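# Lift three sand cores from mould onto plywood boards

## Task

Remove three sand cores from the mould (the elongated core with the rounded nose, plus both upright bladed cores sitting in the robot's right-hand half of the mould), set all three down on the plywood boards next to the mould and release them, while the remaining two cores stay upright in the mould.

## Robot and tools

Robot: two six-joint arms, left_arm and right_arm, each ending in a two-finger gripper. Joint order in every row and every per-arm list: waist, shoulder, elbow, wrist pitch, wrist yaw, wrist roll, then the gripper. Stated joint ranges (rad): waist -2.618 to 3.054, shoulder 0.000 to 3.142, elbow 0.000 to 3.142, wrist pitch -1.571 to 1.571, wrist yaw -1.571 to 1.571, wrist roll -2.094 to 2.094; true ends may differ by up to 0.059 rad.

Frames: the scene frame has its origin at table-top height midway between the nominal bases, +z up, +x out over the table, left_arm on the +y side (image left/right do not follow this). Calibrated bases: left_arm at (+0.031, +0.345, 0) m, quat_wxyz (+1.000, 0, 0, +0.008); right_arm at (+0.030, -0.335, 0) m, quat_wxyz (+1.000, 0, 0, -0.014). Hand positions, orientations and wrist-camera poses are reported in each arm's own base frame; the table and fixed cameras use the scene frame. Gripper fingers point along its +z and close along its y; end_effector_position is the point between the pads, roughly 1 cm short of the tips. Reported hand poses can be off by a few centimetres, more when reaching far.

The row: 14 numbers, each in [-1, 1], always for both arms: left_arm's six joint values then its opening, then the same seven for right_arm. Joint values are offsets, scaled so 1.0 = 2.224 rad for waist, shoulder, elbow and 8.485 rad for the three wrist joints. They count from the Joint targets shown at the start of the action or call (not from the previous row), so sending the same offset again moves the arm further. The opening is absolute: +1 fully open, -1 closed. To keep an arm still send 0 for its joints; to keep a gripper as is, resend its current command (0 is itself a command meaning half open).

execute_actions: actions = list of actions; each action is up to 15 rows, one per 1/30 s step, with the last row held to fill 15 steps. An action that would push any joint more than 0.059 rad beyond its range is rejected for both arms; a malformed action, or a first action failing that check, rejects the whole call. cameras: list of names, ["all"], [] or null (null gives all images only for an empty actions list). An empty actions list returns full state and images.

move: target = one 14-number row or a list of up to 15 rows, all offsets from the same current Joint targets. All joints travel together, so the hand traces a curve; nothing is avoided automatically. speed: rad/s for the joint with farthest to travel, 0.01 to 12.57, default 0.5, one value or one per target. blend: rad of corner rounding per target; 0 stops at each. opening_speed: per-second rate of the opening on the -1..+1 scale, at least 0.2; use it to close gently. grip_force: newtons per pad, 10 to 50, one value or one per arm; it persists; lower forces close slowly. blocking=false returns after about 0.5 s while motion continues. The extra "move:" line reports the ending: done, off_target (resting over 0.035 rad from target), moving, held, fault, plus limits=held if steps were withheld. Neither done nor off_target tells you whether something is being touched.

wait: seconds 0 to 10; arms keep their last command; a running move continues. stop: brakes a running move (needs some distance). zoom_image: camera is cam_left_wrist or cam_right_wrist, region [x0, y0, x1, y1] pixels of its latest image, at most 504 by 504. finished_scene: scene = the current scene number; irreversible.

Cameras: cam_left_wrist and cam_right_wrist, 896x504 each.

Reading results: Joint positions and Joint velocities give per arm the six joints (rad, rad/s) then the finger-pad gap (m; 0.094 open). Joint targets are what the next offsets count from. grip_measured uses the command scale; it reads slightly wide when empty and a little narrower than a hard held part. grip_effort_nm is averaged gripper motor effort (negative = closing), not pad force, and keeps a residue at rest. Joint torques include arm weight, with offsets and noise; joints 1-3 wrap at ±28 N m. "joint command not followed" means the clearance check altered targets; "joint sent to its limit" means a joint reached its end. Motion per step is capped (target leads measured angle by at most 0.339 rad for big joints, 2.2 for wrist joints; gripper target within 200 mm), so large moves need several actions. MOTOR HOT appears at 75 °C; at 90 °C the arm folds and idles; at 100 °C it goes limp. Avoid long holds of loads, stretched poses and pushing toward unreachable targets.

Avoid: dropping cores or releasing them while moving, knocking over the two cores that must stay, slamming into the mould or table, hard pushes, grippers or arms colliding or pinching each other, pulling on the wrist-camera cables, and anything leaving the table. Approach slowly near contact, close gently on the sand cores so they are not crushed, set each down fully before opening, and to stop pressing command targets back past the measured positions. A loose object may occasionally be nudged by outside forces.

Each tool is called after "Request:" by a JSON object that holds its "api" and its "payload", one argument or row to a line.

## Session

Request:
{"api": "execute_actions", "payload": {
  "actions": []
}}

Scene clock: 0.00 s.
left_arm: end_effector_position=(+0.3491, -0.0518, +0.2090) grip_measured=+1.000 grip_effort_nm=n/a end_effector_quat_wxyz=(+0.533, -0.007, +0.815, -0.226) | right_arm: end_effector_position=(+0.3047, +0.0784, +0.1820) grip_measured=+1.000 grip_effort_nm=n/a end_effector_quat_wxyz=(+0.477, +0.034, +0.863, +0.162)
Joint positions: left_arm=[0.064 1.008 0.577 0.059 0.429 -0.249 0.094] | right_arm=[0.21 0.845 0.563 -0.234 -0.068 0.329 0.094]
Joint velocities: within noise
Joint torques (N m): no reading
Heat: left arm: 32 °C; right arm: 32 °C.
Joint targets: left_arm=[0.064 1.000 0.586 0.063 0.431 -0.247] | right_arm=[0.210 0.838 0.575 -0.230 -0.068 0.327]
Tool commands: left_gripper/opening=+1.0 right_gripper/opening=+1.0

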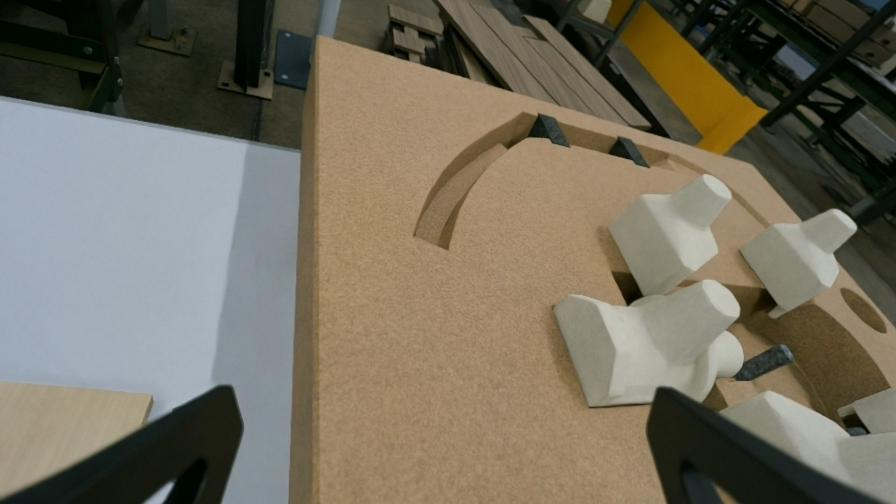

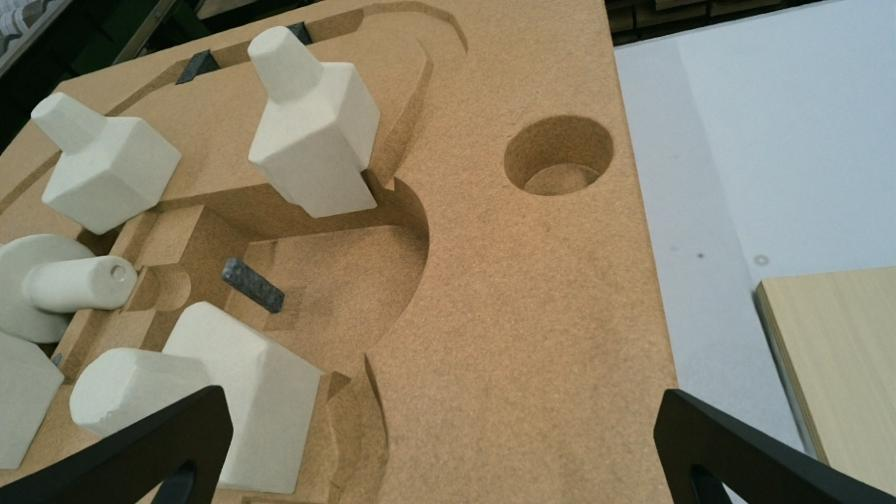

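Request:
{"api": "move", "payload": {
  "target": [-0.1637,0.2248,0.5463,-0.1842,-0.0508,0.0291,1,-0.0045,0.2977,0.5508,-0.1497,0.008,-0.0385,1],
  "cameras": ["all"],
  "speed": 0.9
}}

Request:
{"api": "move", "payload": {
  "target": [-0.0674,0.2248,0.2248,0,0,0,1,0.0998,0.3251,0.3251,0,0,0,1],
  "cameras": ["all"],
  "speed": 0.9
}}

Scene clock: 7.00 s.
left_arm: end_effector_position=(+0.2925, -0.0893, +0.2752) grip_measured=+1.000 grip_effort_nm=0.03 end_effector_quat_wxyz=(+0.180, +0.142, +0.973, -0.032) | right_arm: end_effector_position=(+0.3000, +0.0662, +0.2720) grip_measured=+1.000 grip_effort_nm=0.03 end_effector_quat_wxyz=(+0.178, -0.100, +0.979, +0.023)
Joint positions: left_arm=[-0.294 1.488 1.777 -1.493 0.009 -0.006 0.094] | right_arm=[0.21 1.493 1.77 -1.486 -0.007 0.006 0.094]
Joint torques (N m): left_arm=[-0.49 -3.73 6.49 1.06 -0.07 0.01] | right_arm=[-0.87 -4.01 7.34 0.56 0.06 -0.08]
Heat: left arm: 33 °C; right arm: 33 °C.
Joint targets: left_arm=[-0.300 1.500 1.801 -1.500 0.000 0.001] | right_arm=[0.200 1.500 1.800 -1.500 0.000 0.000]
move: done

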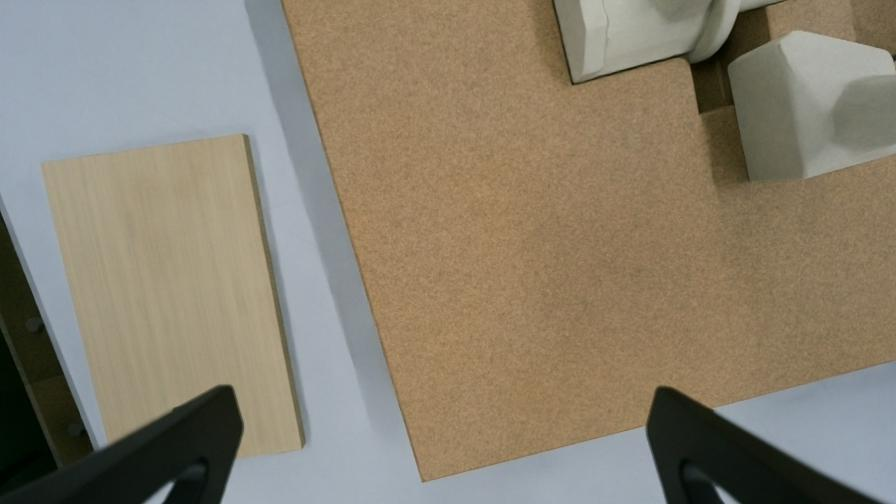

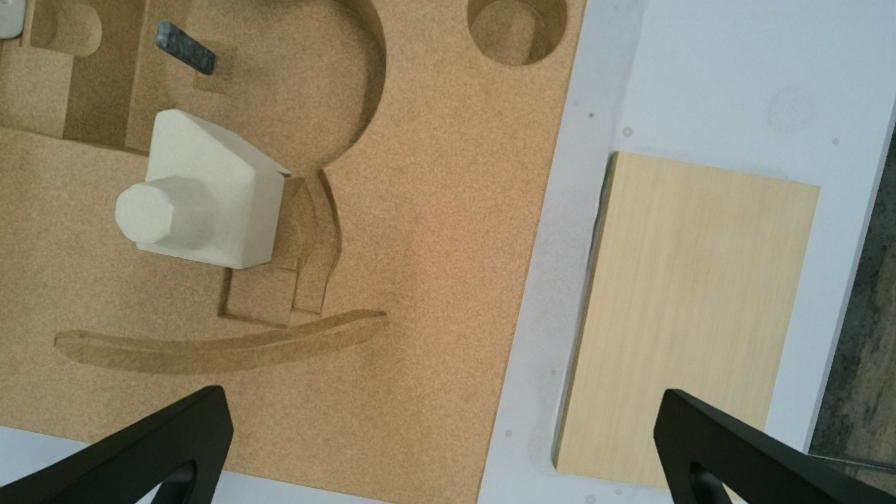

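Scene clock: 8.50 s.
left_arm: end_effector_position=(+0.3904, -0.1873, +0.2527) grip_measured=+1.000 grip_effort_nm=0.03 end_effector_quat_wxyz=(+0.174, +0.216, +0.960, -0.043) | right_arm: end_effector_position=(+0.4409, +0.2004, +0.2159) grip_measured=+1.000 grip_effort_nm=0.03 end_effector_quat_wxyz=(+0.166, -0.204, +0.964, +0.038)
Joint positions: left_arm=[-0.447 1.989 2.278 -1.5 0.007 -0.006 0.094] | right_arm=[0.423 2.224 2.496 -1.5 -0.005 0.006 0.094]
Joint torques (N m): left_arm=[-0.32 -7.87 6.34 1.14 -0.06 -0.01] | right_arm=[-0.03 -10.15 7.1 0.65 0.03 -0.1]
Heat: left arm: 33 °C; right arm: 34 °C.
Joint targets: left_arm=[-0.451 2.000 2.301 -1.501 0.000 0.000] | right_arm=[0.422 2.224 2.524 -1.500 0.000 0.000]
move: done

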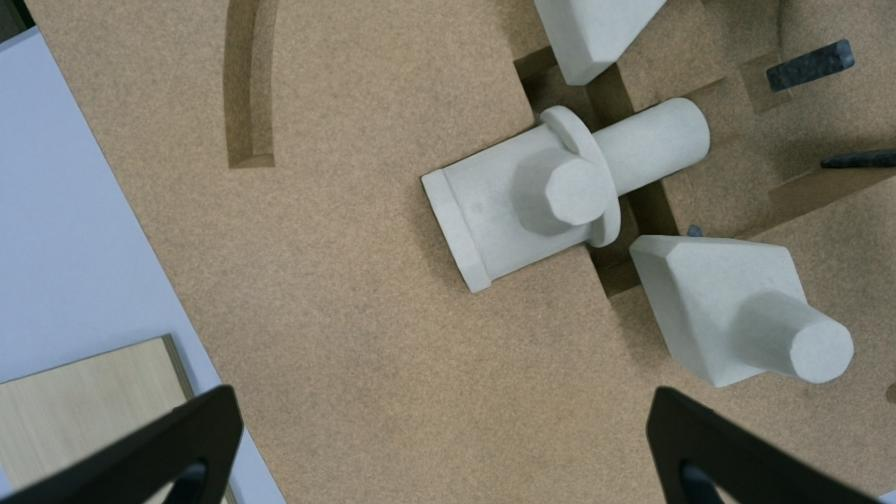

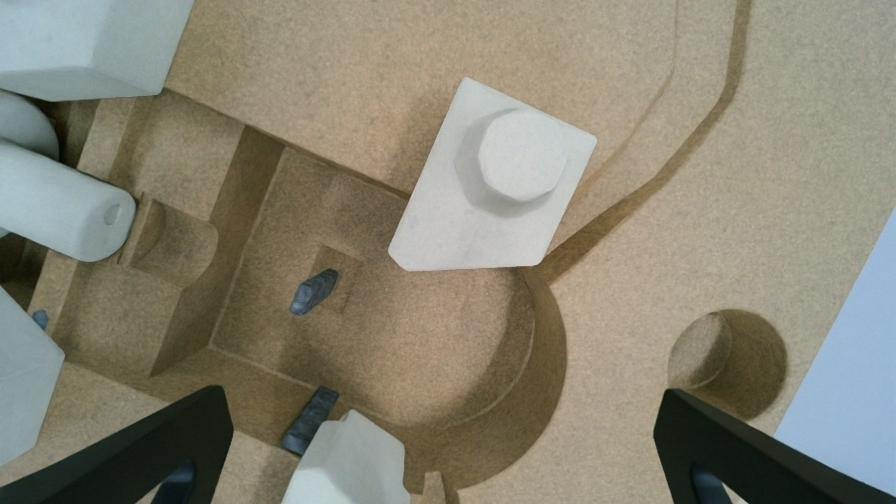

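Request:
{"api": "move", "payload": {
  "target": [-0.0472,-0.096,-0.2366,0.0605,0,0,1,0.2275,-0.4447,-0.7509,0.1638,0.0925,0.0434,1],
  "cameras": ["all"],
  "speed": 0.8
}}

Scene clock: 48.33 s.
left_arm: end_effector_position=(+0.3928, -0.2398, +0.2061) grip_measured=+1.000 grip_effort_nm=0.03 end_effector_quat_wxyz=(+0.249, +0.259, +0.930, -0.074) | right_arm: end_effector_position=(+0.3172, +0.2110, +0.2297) grip_measured=+1.000 grip_effort_nm=0.03 end_effector_quat_wxyz=(+0.564, -0.045, +0.825, +0.012)
Joint positions: left_arm=[-0.548 1.829 1.785 -1.002 0.006 -0.006 0.094] | right_arm=[0.92 1.257 0.863 -0.137 0.77 0.355 0.094]
Joint torques (N m): left_arm=[-0.55 -11.43 4.4 1.55 -0.06 0.01] | right_arm=[0.66 -5.78 5.42 1.5 0.34 0.11]
Heat: left arm: 35 °C; right arm: 39 °C.
Joint targets: left_arm=[-0.555 1.786 1.775 -0.987 0.000 0.000] | right_arm=[0.927 1.234 0.853 -0.110 0.785 0.368]
move: off_target (left_arm); left_arm: the shoulder is farthest, 0.042 rad from its target

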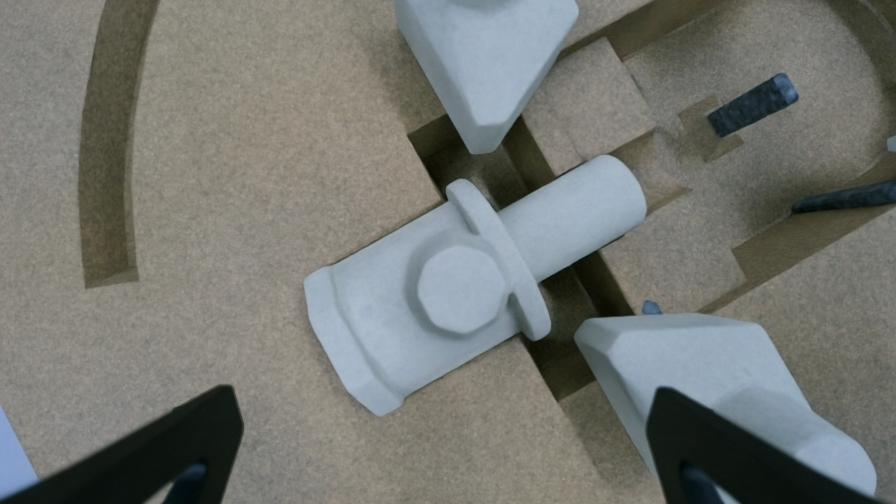

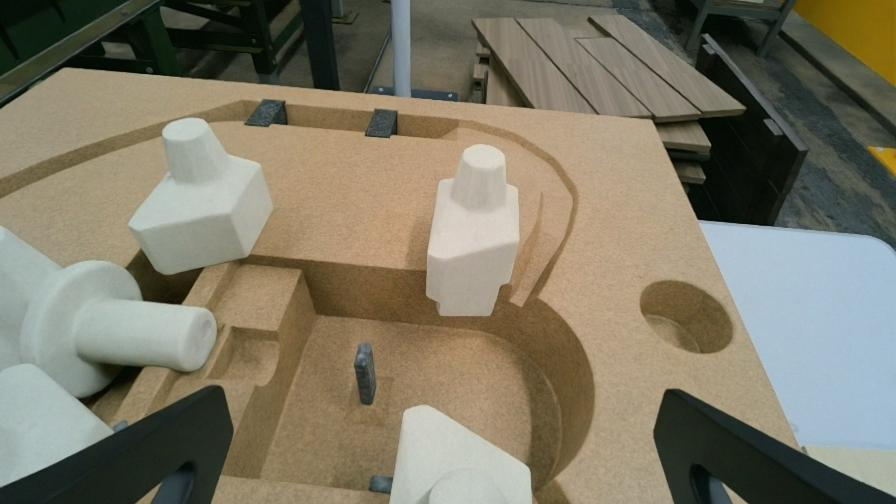

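Request:
{"api": "move", "payload": {
  "target": [-0.004,0.0333,-0.0396,0.0189,0,0,1,-0.0123,0.004,-0.0654,0.0165,-0.0035,-0.0012,1],
  "cameras": ["all"],
  "speed": 0.2
}}

Scene clock: 66.13 s.
left_arm: end_effector_position=(+0.4071, -0.2532, +0.1861) grip_measured=+1.000 grip_effort_nm=0.03 end_effector_quat_wxyz=(+0.273, +0.261, +0.922, -0.082) | right_arm: end_effector_position=(+0.3138, +0.2023, +0.1919) grip_measured=+1.000 grip_effort_nm=0.03 end_effector_quat_wxyz=(+0.560, -0.045, +0.827, +0.012)
Joint positions: left_arm=[-0.556 1.844 1.695 -0.843 0.006 -0.006 0.094] | right_arm=[0.908 1.257 0.717 0.002 0.756 0.355 0.094]
Joint torques (N m): left_arm=[-0.57 -7.43 4.77 1.66 -0.04 -0.01] | right_arm=[-0.65 -4.88 5.31 1.55 0.16 0]
Heat: left arm: 35 °C; right arm: 36 °C.
Joint targets: left_arm=[-0.564 1.860 1.687 -0.827 0.000 0.000] | right_arm=[0.900 1.243 0.708 0.029 0.755 0.358]
move: done

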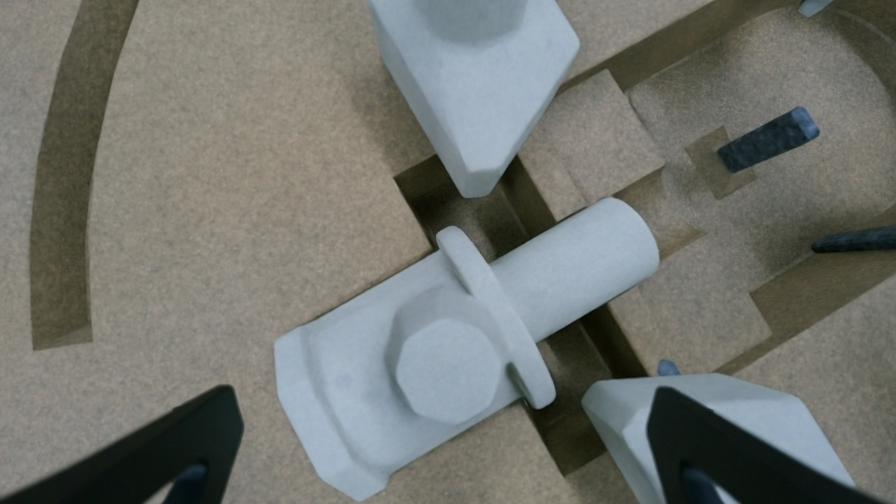

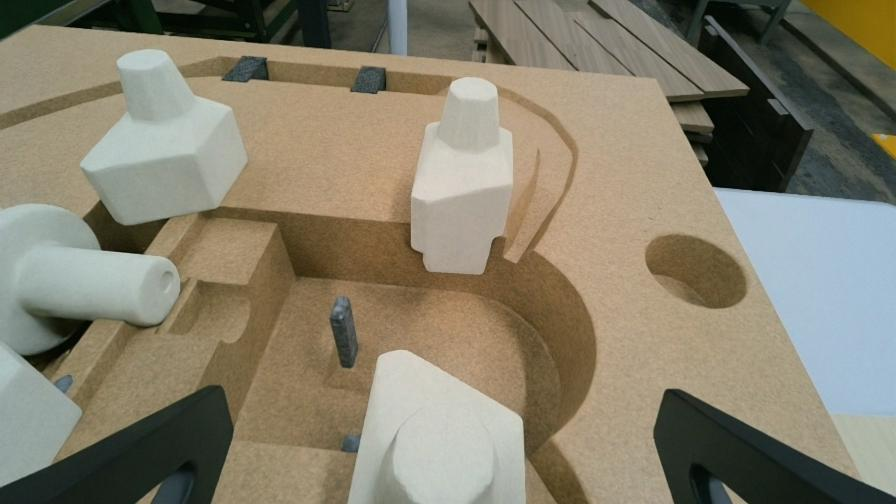

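Request:
{"api": "move", "payload": {
  "target": [-0.0009,0.0099,-0.0225,0.0085,0,0,1,-0.0027,0.0268,-0.0474,0.0196,0,0,1],
  "cameras": ["all"],
  "speed": 0.2
}}

Scene clock: 73.97 s.
left_arm: end_effector_position=(+0.4127, -0.2567, +0.1679) grip_measured=+1.000 grip_effort_nm=0.03 end_effector_quat_wxyz=(+0.275, +0.261, +0.922, -0.082) | right_arm: end_effector_position=(+0.3142, +0.1997, +0.1642) grip_measured=+1.000 grip_effort_nm=0.03 end_effector_quat_wxyz=(+0.565, -0.039, +0.824, +0.016)
Joint positions: left_arm=[-0.556 1.863 1.646 -0.771 0.006 -0.006 0.094] | right_arm=[0.902 1.298 0.612 0.168 0.756 0.355 0.094]
Joint torques (N m): left_arm=[-0.81 -7.42 4.74 1.66 -0.04 -0.01] | right_arm=[-0.66 -3.48 5.07 1.55 0.16 0]
Heat: left arm: 35 °C; right arm: 35 °C.
Joint targets: left_arm=[-0.566 1.883 1.637 -0.754 0.000 0.000] | right_arm=[0.894 1.303 0.602 0.196 0.755 0.358]
move: done

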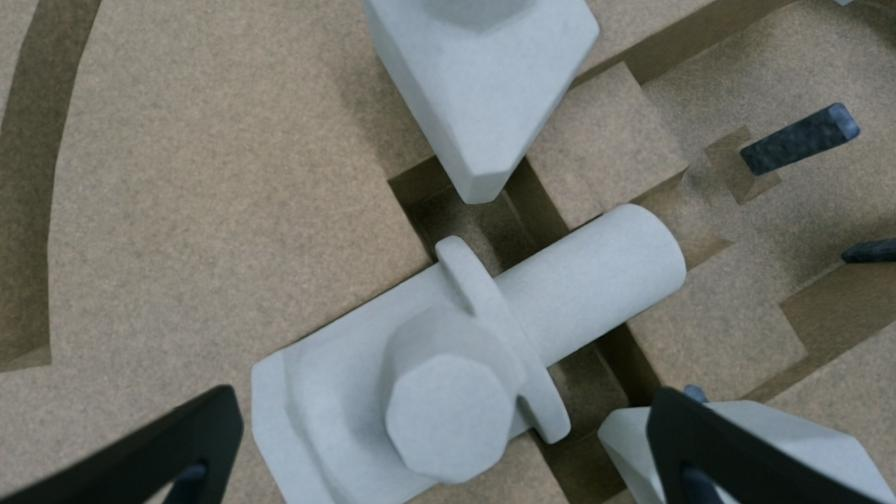

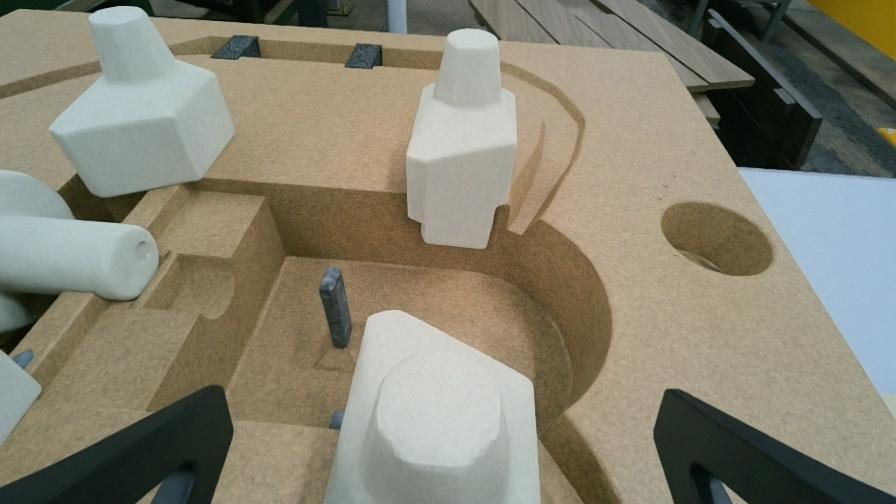

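Request:
{"api": "move", "payload": {
  "target": [0,0,0,0,0,0,-0.6,0,0,0,0,0,0,-0.6],
  "cameras": ["all"],
  "opening_speed": 0.8,
  "grip_force": 30
}}

Scene clock: 80.50 s.
left_arm: end_effector_position=(+0.4128, -0.2568, +0.1680) grip_measured=-0.373 grip_effort_nm=-0.63 end_effector_quat_wxyz=(+0.275, +0.263, +0.921, -0.082) | right_arm: end_effector_position=(+0.3141, +0.2011, +0.1641) grip_measured=-0.375 grip_effort_nm=-0.59 end_effector_quat_wxyz=(+0.565, -0.040, +0.824, +0.020)
Joint positions: left_arm=[-0.556 1.863 1.646 -0.771 0.006 -0.002 0.029] | right_arm=[0.902 1.298 0.612 0.17 0.749 0.355 0.029]
Joint torques (N m): left_arm=[-0.72 -7.41 4.7 1.66 -0.04 -0.03] | right_arm=[-0.68 -3.47 5.05 1.54 0.22 -0.01]
Heat: left arm: 35 °C; right arm: 35 °C.
Joint targets: left_arm=[-0.566 1.883 1.637 -0.755 0.000 0.001] | right_arm=[0.894 1.303 0.602 0.195 0.755 0.358]
grip_force (N): 30, 30
move: done

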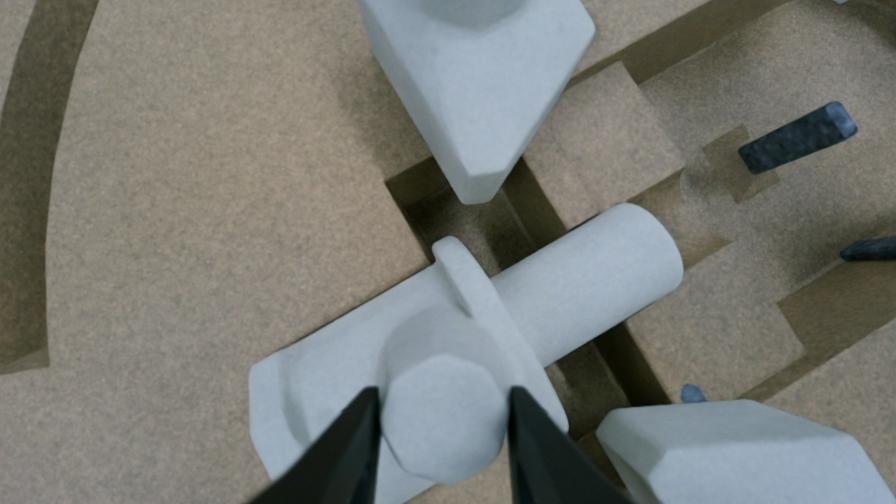

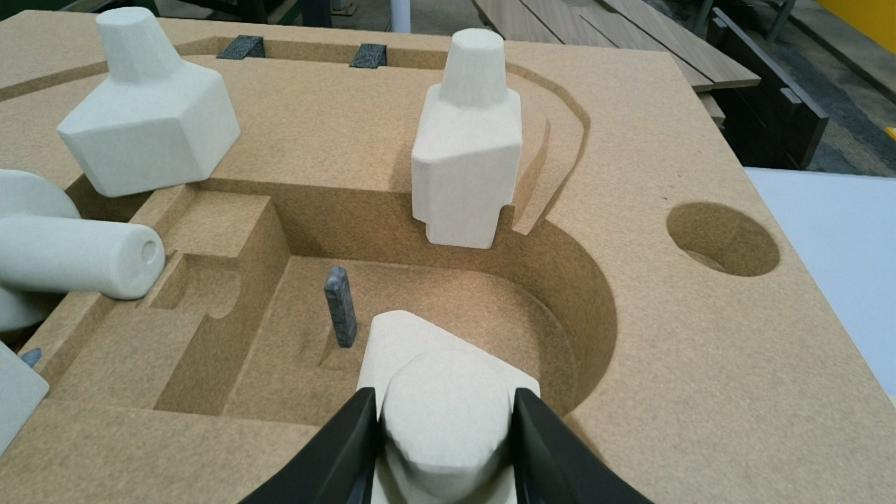

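Request:
{"api": "move", "payload": {
  "target": [0,0.0026,0.0574,-0.0143,0,0,-0.6,0,-0.0211,0.0344,-0.0145,0,0,-0.6],
  "cameras": ["all"],
  "speed": 0.12
}}

Scene clock: 89.80 s.
left_arm: end_effector_position=(+0.4091, -0.2545, +0.1708) grip_measured=-0.374 grip_effort_nm=-0.63 end_effector_quat_wxyz=(+0.252, +0.266, +0.927, -0.075) | right_arm: end_effector_position=(+0.3117, +0.2013, +0.1648) grip_measured=-0.377 grip_effort_nm=-0.63 end_effector_quat_wxyz=(+0.550, -0.050, +0.833, +0.014)
Joint positions: left_arm=[-0.556 1.891 1.72 -0.868 0.006 0.001 0.029] | right_arm=[0.902 1.286 0.643 0.085 0.733 0.362 0.029]
Joint torques (N m): left_arm=[-0.77 -9.09 9.17 1.35 -0.05 -0.09] | right_arm=[-0.66 -6.32 8.65 1.18 0.38 -0.09]
Heat: left arm: 35 °C; right arm: 36 °C.
Joint targets: left_arm=[-0.566 1.888 1.765 -0.876 0.000 0.000] | right_arm=[0.894 1.256 0.679 0.073 0.755 0.358]
grip_force (N): 30, 30
move: off_target (left_arm); left_arm: the elbow is farthest, 0.044 rad from its target

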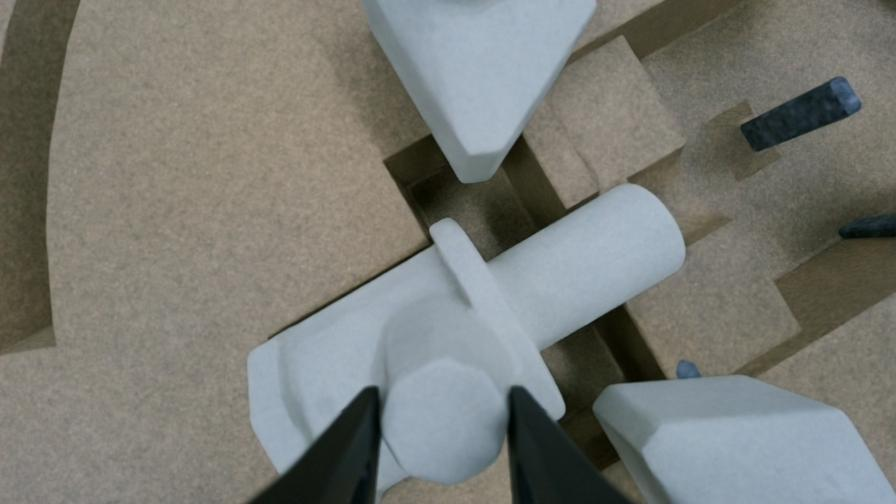

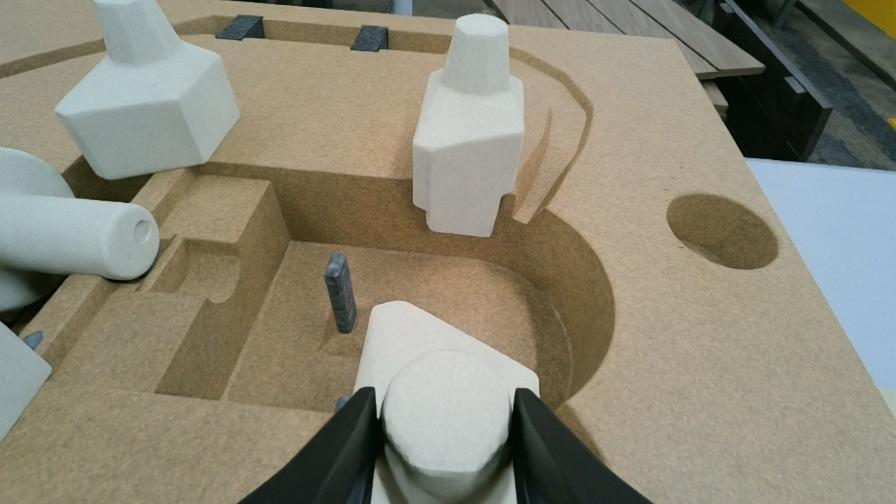

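Request:
{"api": "move", "payload": {
  "target": [0,0.0105,0.0685,-0.0152,0,0,-0.6,0,-0.0183,0.0528,-0.0186,0,0,-0.6],
  "cameras": ["all"],
  "speed": 0.12
}}

Scene clock: 93.17 s.
left_arm: end_effector_position=(+0.4053, -0.2522, +0.1878) grip_measured=-0.375 grip_effort_nm=-0.63 end_effector_quat_wxyz=(+0.229, +0.268, +0.933, -0.069) | right_arm: end_effector_position=(+0.3081, +0.2022, +0.1813) grip_measured=-0.378 grip_effort_nm=-0.63 end_effector_quat_wxyz=(+0.528, -0.067, +0.847, +0.006)
Joint positions: left_arm=[-0.556 1.93 1.865 -1.023 0.007 0.001 0.029] | right_arm=[0.902 1.256 0.744 -0.11 0.708 0.37 0.029]
Joint torques (N m): left_arm=[-0.76 -10.44 9.63 1.54 -0.05 -0.07] | right_arm=[-0.66 -7.12 10.18 1.48 0.64 -0.16]
Heat: left arm: 36 °C; right arm: 36 °C.
Joint targets: left_arm=[-0.566 1.912 1.917 -1.005 0.000 0.000] | right_arm=[0.894 1.215 0.796 -0.085 0.755 0.358]
grip_force (N): 30, 30
move: off_target (left_arm, right_arm); left_arm: the elbow is farthest, 0.052 rad from its target; right_arm: the elbow is farthest, 0.052 rad from its target

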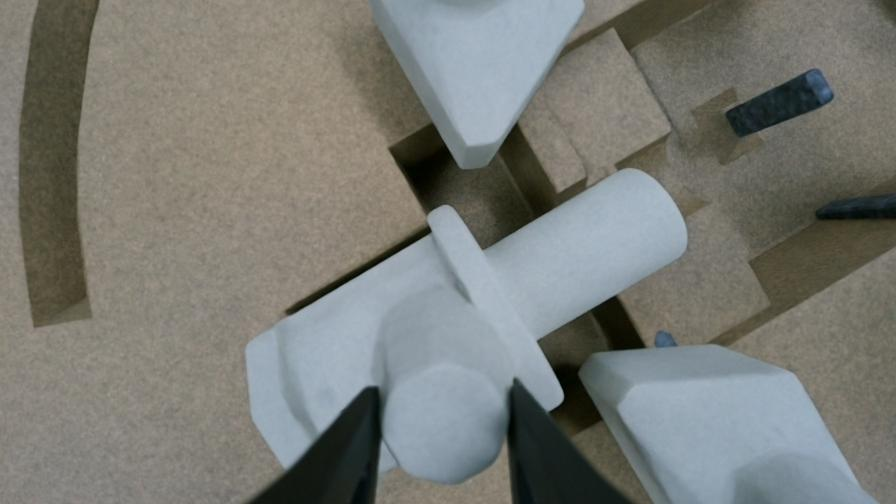

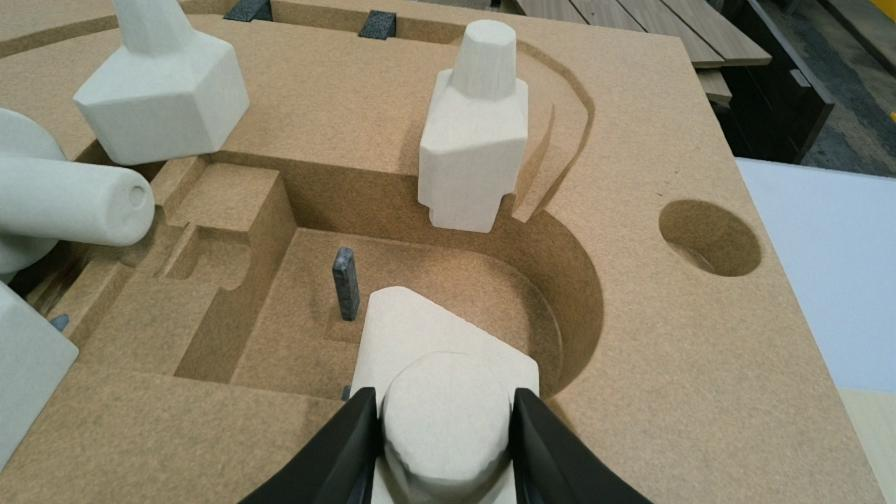

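Request:
{"api": "move", "payload": {
  "target": [0,0.0305,0.1187,-0.0231,0,0,-0.6,0,-0.0065,0.0857,-0.0242,0,0,-0.6],
  "cameras": ["all"],
  "speed": 0.25
}}

Scene clock: 96.47 s.
left_arm: end_effector_position=(+0.3998, -0.2485, +0.2310) grip_measured=-0.376 grip_effort_nm=-0.63 end_effector_quat_wxyz=(+0.219, +0.269, +0.936, -0.065) | right_arm: end_effector_position=(+0.3088, +0.2010, +0.2247) grip_measured=-0.378 grip_effort_nm=-0.63 end_effector_quat_wxyz=(+0.519, -0.076, +0.852, -0.009)
Joint positions: left_arm=[-0.556 1.983 2.129 -1.256 0.006 0.001 0.029] | right_arm=[0.9 1.239 0.931 -0.348 0.713 0.36 0.029]
Joint torques (N m): left_arm=[-0.79 -9.35 9.29 1.89 -0.02 -0.09] | right_arm=[-0.53 -6.87 10.67 1.74 0.6 -0.07]
Heat: left arm: 36 °C; right arm: 36 °C.
Joint targets: left_arm=[-0.566 1.980 2.181 -1.201 0.000 0.000] | right_arm=[0.894 1.201 0.987 -0.290 0.755 0.358]
grip_force (N): 30, 30
move: off_target (left_arm, right_arm); left_arm: the wrist pitch is farthest, 0.055 rad from its target; right_arm: the wrist pitch is farthest, 0.058 rad from its target

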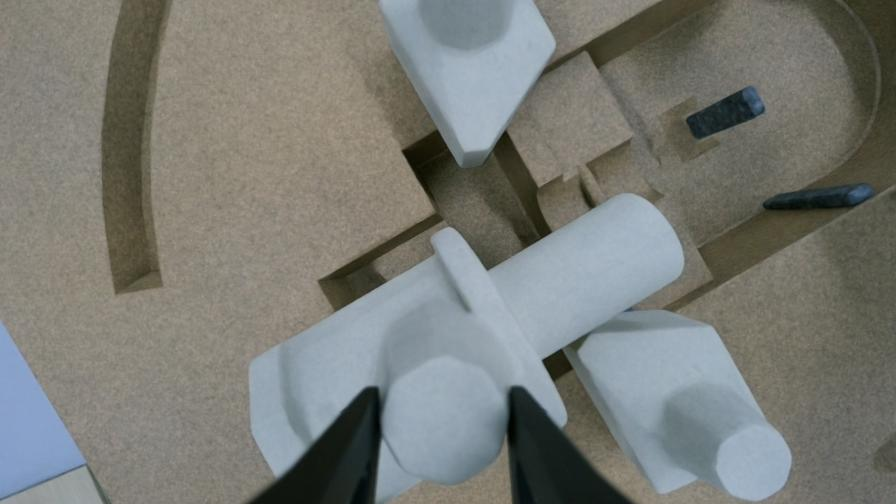

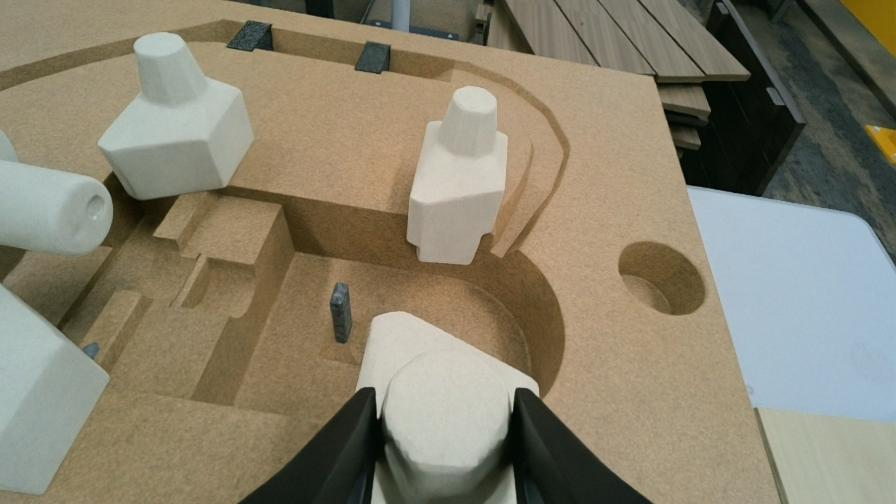

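Request:
{"api": "move", "payload": {
  "target": [
    [0,-0.0899,-0.0805,0.0211,0,0,-0.6,0,0,0.0,0,0,0,-0.6],
    [0.4164,-0.2338,-0.2743,0.0177,0,0,-0.6,-0.7055,0.076,0.0266,0.0264,-0.1743,-0.0787,-0.6]
  ],
  "cameras": ["all"],
  "speed": [0.3,0.6]
}}

Scene clock: 126.07 s.
left_arm: end_effector_position=(+0.3443, +0.1303, +0.2299) grip_measured=-0.375 grip_effort_nm=-0.63 end_effector_quat_wxyz=(+0.238, -0.172, +0.955, +0.045) | right_arm: end_effector_position=(+0.3815, -0.1595, +0.2279) grip_measured=-0.378 grip_effort_nm=-0.63 end_effector_quat_wxyz=(+0.540, -0.004, +0.840, +0.043)
Joint positions: left_arm=[0.357 1.524 1.56 -1.116 -0.004 0.001 0.029] | right_arm=[-0.676 1.378 0.986 -0.166 -0.68 -0.299 0.029]
Joint torques (N m): left_arm=[0.13 -10.36 6.05 2.06 0.07 -0.08] | right_arm=[0.08 -5.49 11.04 2.24 -0.59 -0.17]
Heat: left arm: 38 °C; right arm: 39 °C.
Joint targets: left_arm=[0.360 1.460 1.571 -1.051 0.000 0.000] | right_arm=[-0.675 1.370 1.046 -0.067 -0.724 -0.310]
grip_force (N): 30, 30
move: off_target (left_arm, right_arm); left_arm: the wrist pitch is farthest, 0.066 rad from its target; right_arm: the wrist pitch is farthest, 0.100 rad from its target

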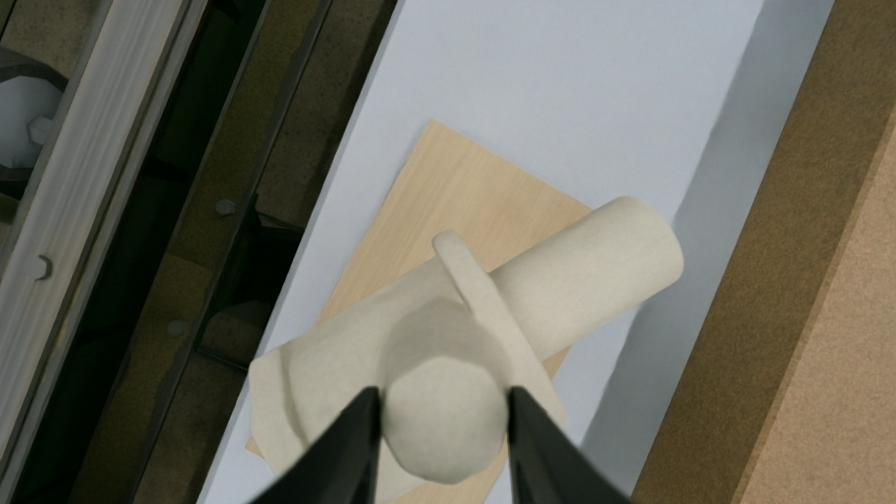

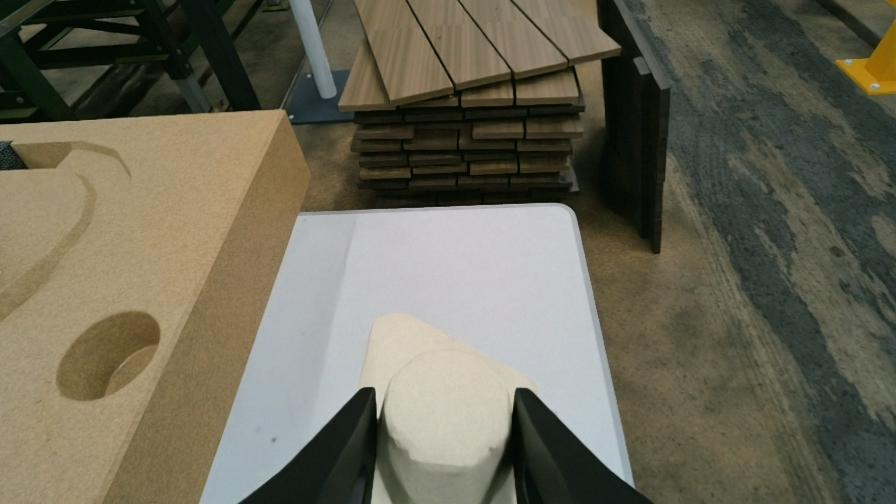

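Request:
{"api": "move", "payload": {
  "target": [-0.0764,0.009,0.022,-0.0081,-0.0438,-0.0731,-0.6,0,0,0,0.0118,-0.0035,0.1862,-0.6],
  "cameras": ["all"],
  "speed": 0.6
}}

Scene clock: 141.03 s.
left_arm: end_effector_position=(+0.3353, +0.1255, +0.2345) grip_measured=-0.375 grip_effort_nm=-0.63 end_effector_quat_wxyz=(+0.244, -0.411, +0.872, +0.106) | right_arm: end_effector_position=(+0.3900, -0.1602, +0.2487) grip_measured=-0.378 grip_effort_nm=-0.63 end_effector_quat_wxyz=(+0.391, +0.548, +0.605, +0.425)
Joint positions: left_arm=[0.198 1.524 1.566 -1.17 -0.317 -0.612 0.029] | right_arm=[-0.676 1.378 0.986 -0.062 -0.714 1.253 0.029]
Joint torques (N m): left_arm=[-0.54 -8.88 9.55 1.82 -0.79 -0.12] | right_arm=[0.09 -5.53 11.07 2.25 -0.54 0.18]
Heat: left arm: 37 °C; right arm: 43 °C.
Joint targets: left_arm=[0.190 1.480 1.620 -1.119 -0.372 -0.620] | right_arm=[-0.675 1.370 1.046 0.034 -0.753 1.270]
grip_force (N): 30, 30
move: off_target (left_arm, right_arm); left_arm: the wrist yaw is farthest, 0.054 rad from its target; right_arm: the wrist pitch is farthest, 0.095 rad from its target

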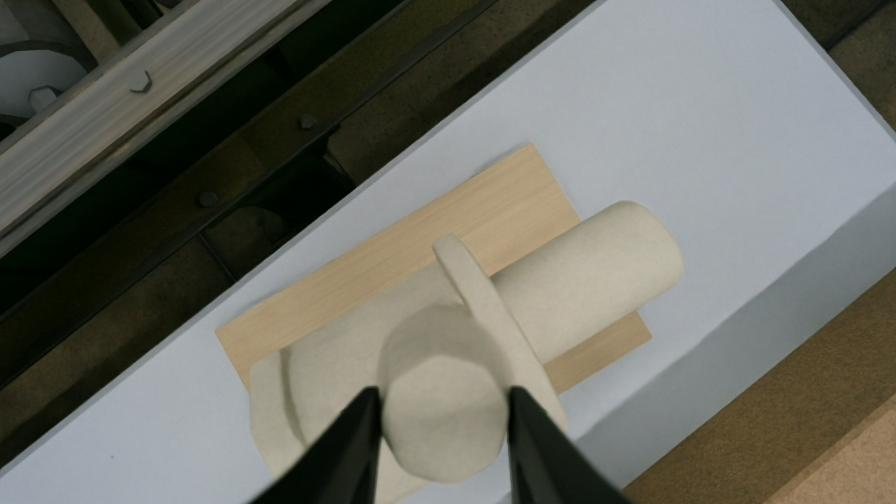

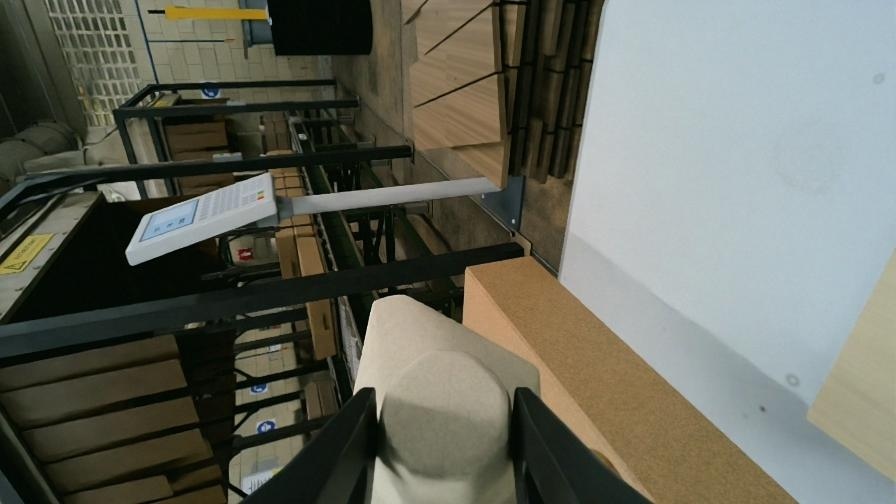

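Request:
{"api": "move", "payload": {
  "target": [
    [0.0141,-0.0099,-0.0989,0.015,-0.0028,0.0035,-0.6,0,0.063,-0.1409,0.0487,0,0,-0.6],
    [0.0141,-0.0153,-0.1754,0.0337,-0.0028,0.0035,-0.6,0,0.1848,-0.2041,0.0972,0,0,-0.6]
  ],
  "cameras": ["all"],
  "speed": 0.4,
  "blend": 0.05
}}

Scene clock: 158.23 s.
left_arm: end_effector_position=(+0.3253, +0.1328, +0.1470) grip_measured=-0.375 grip_effort_nm=-0.63 end_effector_quat_wxyz=(+0.218, -0.411, +0.876, +0.126) | right_arm: end_effector_position=(+0.3920, -0.1609, +0.0795) grip_measured=-0.378 grip_effort_nm=-0.63 end_effector_quat_wxyz=(+0.391, +0.547, +0.604, +0.429)
Joint positions: left_arm=[0.214 1.508 1.219 -0.894 -0.337 -0.596 0.029] | right_arm=[-0.676 1.789 0.585 0.755 -0.719 1.26 0.029]
Joint torques (N m): left_arm=[0.5 -10.24 6.04 1.8 -0.87 0] | right_arm=[0.08 -6.93 4.74 2.33 -0.51 0.08]
Heat: left arm: 39 °C; right arm: 43 °C.
Joint targets: left_arm=[0.221 1.446 1.230 -0.833 -0.395 -0.590] | right_arm=[-0.675 1.781 0.592 0.858 -0.753 1.270]
grip_force (N): 30, 30
move: off_target (left_arm, right_arm); left_arm: the shoulder is farthest, 0.062 rad from its target; right_arm: the wrist pitch is farthest, 0.104 rad from its target

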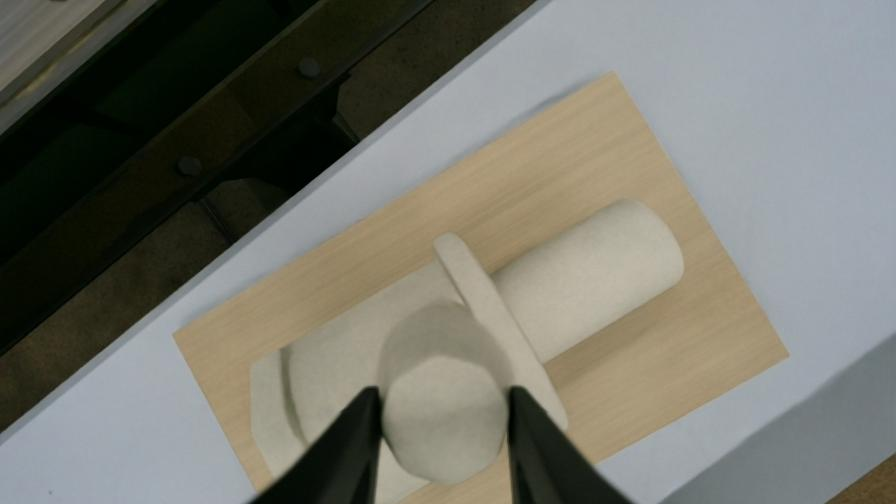

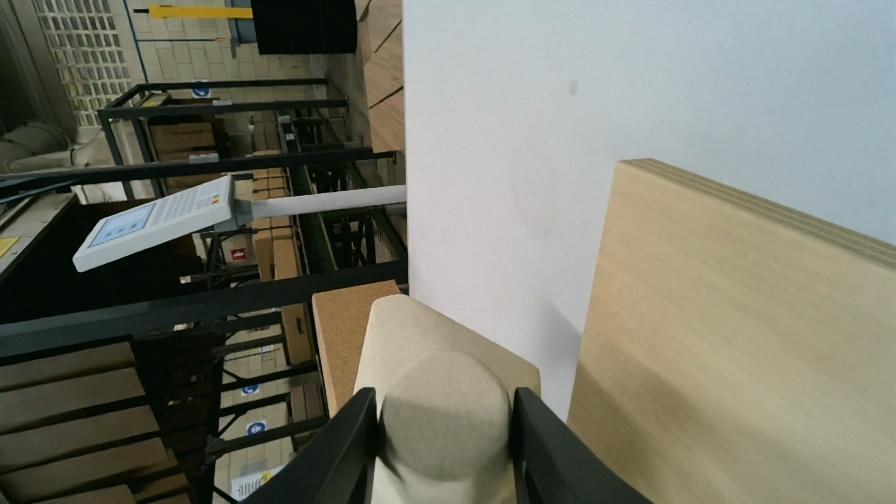

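Request:
{"api": "move", "payload": {
  "target": [
    [0,0.0004,-0.0105,0.0028,0,0,-0.6,-0.0213,-0.0153,-0.029,0.0037,-0.0054,-0.0007,-0.6],
    [0,0.0007,-0.021,0.0056,0,0,-0.6,-0.0213,0.0288,-0.0364,0.0172,-0.0054,-0.0007,-0.6]
  ],
  "cameras": ["all"],
  "speed": 0.15
}}

Scene clock: 167.67 s.
left_arm: end_effector_position=(+0.3246, +0.1327, +0.1360) grip_measured=-0.375 grip_effort_nm=-0.63 end_effector_quat_wxyz=(+0.218, -0.411, +0.876, +0.126) | right_arm: end_effector_position=(+0.3766, -0.1600, +0.0653) grip_measured=-0.378 grip_effort_nm=-0.63 end_effector_quat_wxyz=(+0.398, +0.539, +0.599, +0.439)
Joint positions: left_arm=[0.214 1.507 1.173 -0.848 -0.338 -0.595 0.029] | right_arm=[-0.716 1.847 0.511 0.908 -0.77 1.26 0.029]
Joint torques (N m): left_arm=[0.51 -10.06 6.01 1.85 -0.84 -0.01] | right_arm=[-0.55 -6.37 3.59 2.26 -0.44 0.01]
Heat: left arm: 38 °C; right arm: 46 °C.
Joint targets: left_arm=[0.221 1.447 1.183 -0.786 -0.396 -0.590] | right_arm=[-0.723 1.845 0.511 1.004 -0.799 1.264]
grip_force (N): 30, 30
move: off_target (left_arm, right_arm); left_arm: the wrist pitch is farthest, 0.062 rad from its target; right_arm: the wrist pitch is farthest, 0.096 rad from its target

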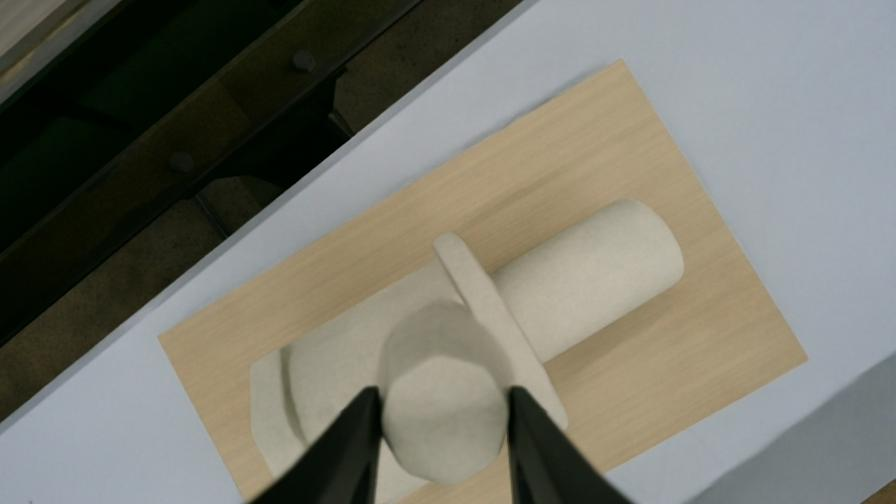

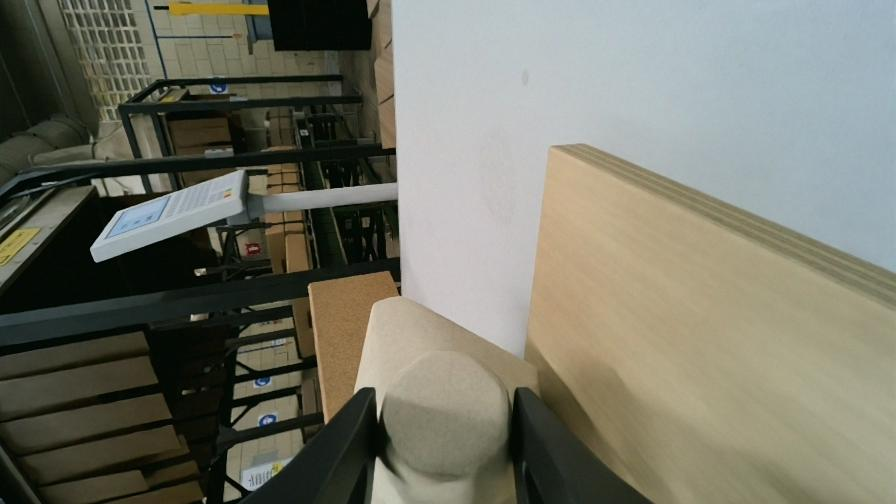

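Request:
{"api": "move", "payload": {
  "target": [0,0.0005,-0.013,0.0035,0,0,-0.6,0,0.0352,-0.003,0.01,0,0,-0.6],
  "cameras": ["all"],
  "speed": 0.1
}}

Scene clock: 173.30 s.
left_arm: end_effector_position=(+0.3251, +0.1343, +0.1336) grip_measured=-0.375 grip_effort_nm=-0.63 end_effector_quat_wxyz=(+0.226, -0.412, +0.873, +0.128) | right_arm: end_effector_position=(+0.3807, -0.1609, +0.0618) grip_measured=-0.378 grip_effort_nm=-0.63 end_effector_quat_wxyz=(+0.413, +0.522, +0.599, +0.445)
Joint positions: left_arm=[0.214 1.5 1.15 -0.816 -0.346 -0.595 0.029] | right_arm=[-0.716 1.918 0.511 1.028 -0.785 1.265 0.029]
Joint torques (N m): left_arm=[0.59 -9.29 5.53 1.86 -0.75 0.01] | right_arm=[-0.55 -5.94 2.78 1.88 -0.28 -0.05]
Heat: left arm: 38 °C; right arm: 46 °C.
Joint targets: left_arm=[0.221 1.448 1.154 -0.756 -0.395 -0.590] | right_arm=[-0.723 1.923 0.504 1.089 -0.799 1.264]
grip_force (N): 30, 30
move: off_target (left_arm, right_arm); left_arm: the wrist pitch is farthest, 0.060 rad from its target; right_arm: the wrist pitch is farthest, 0.061 rad from its target

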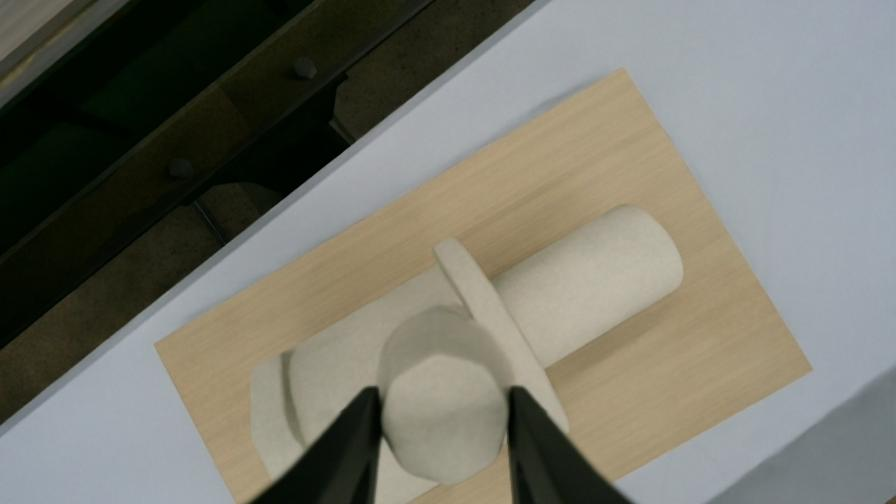

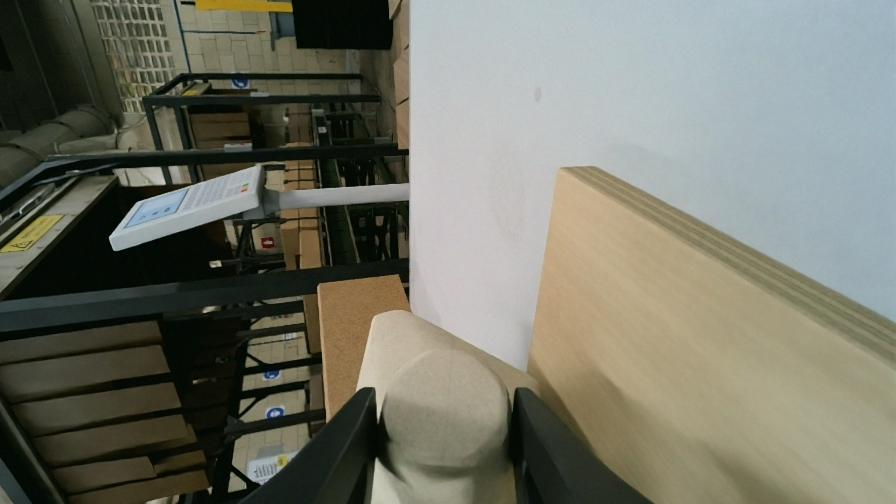

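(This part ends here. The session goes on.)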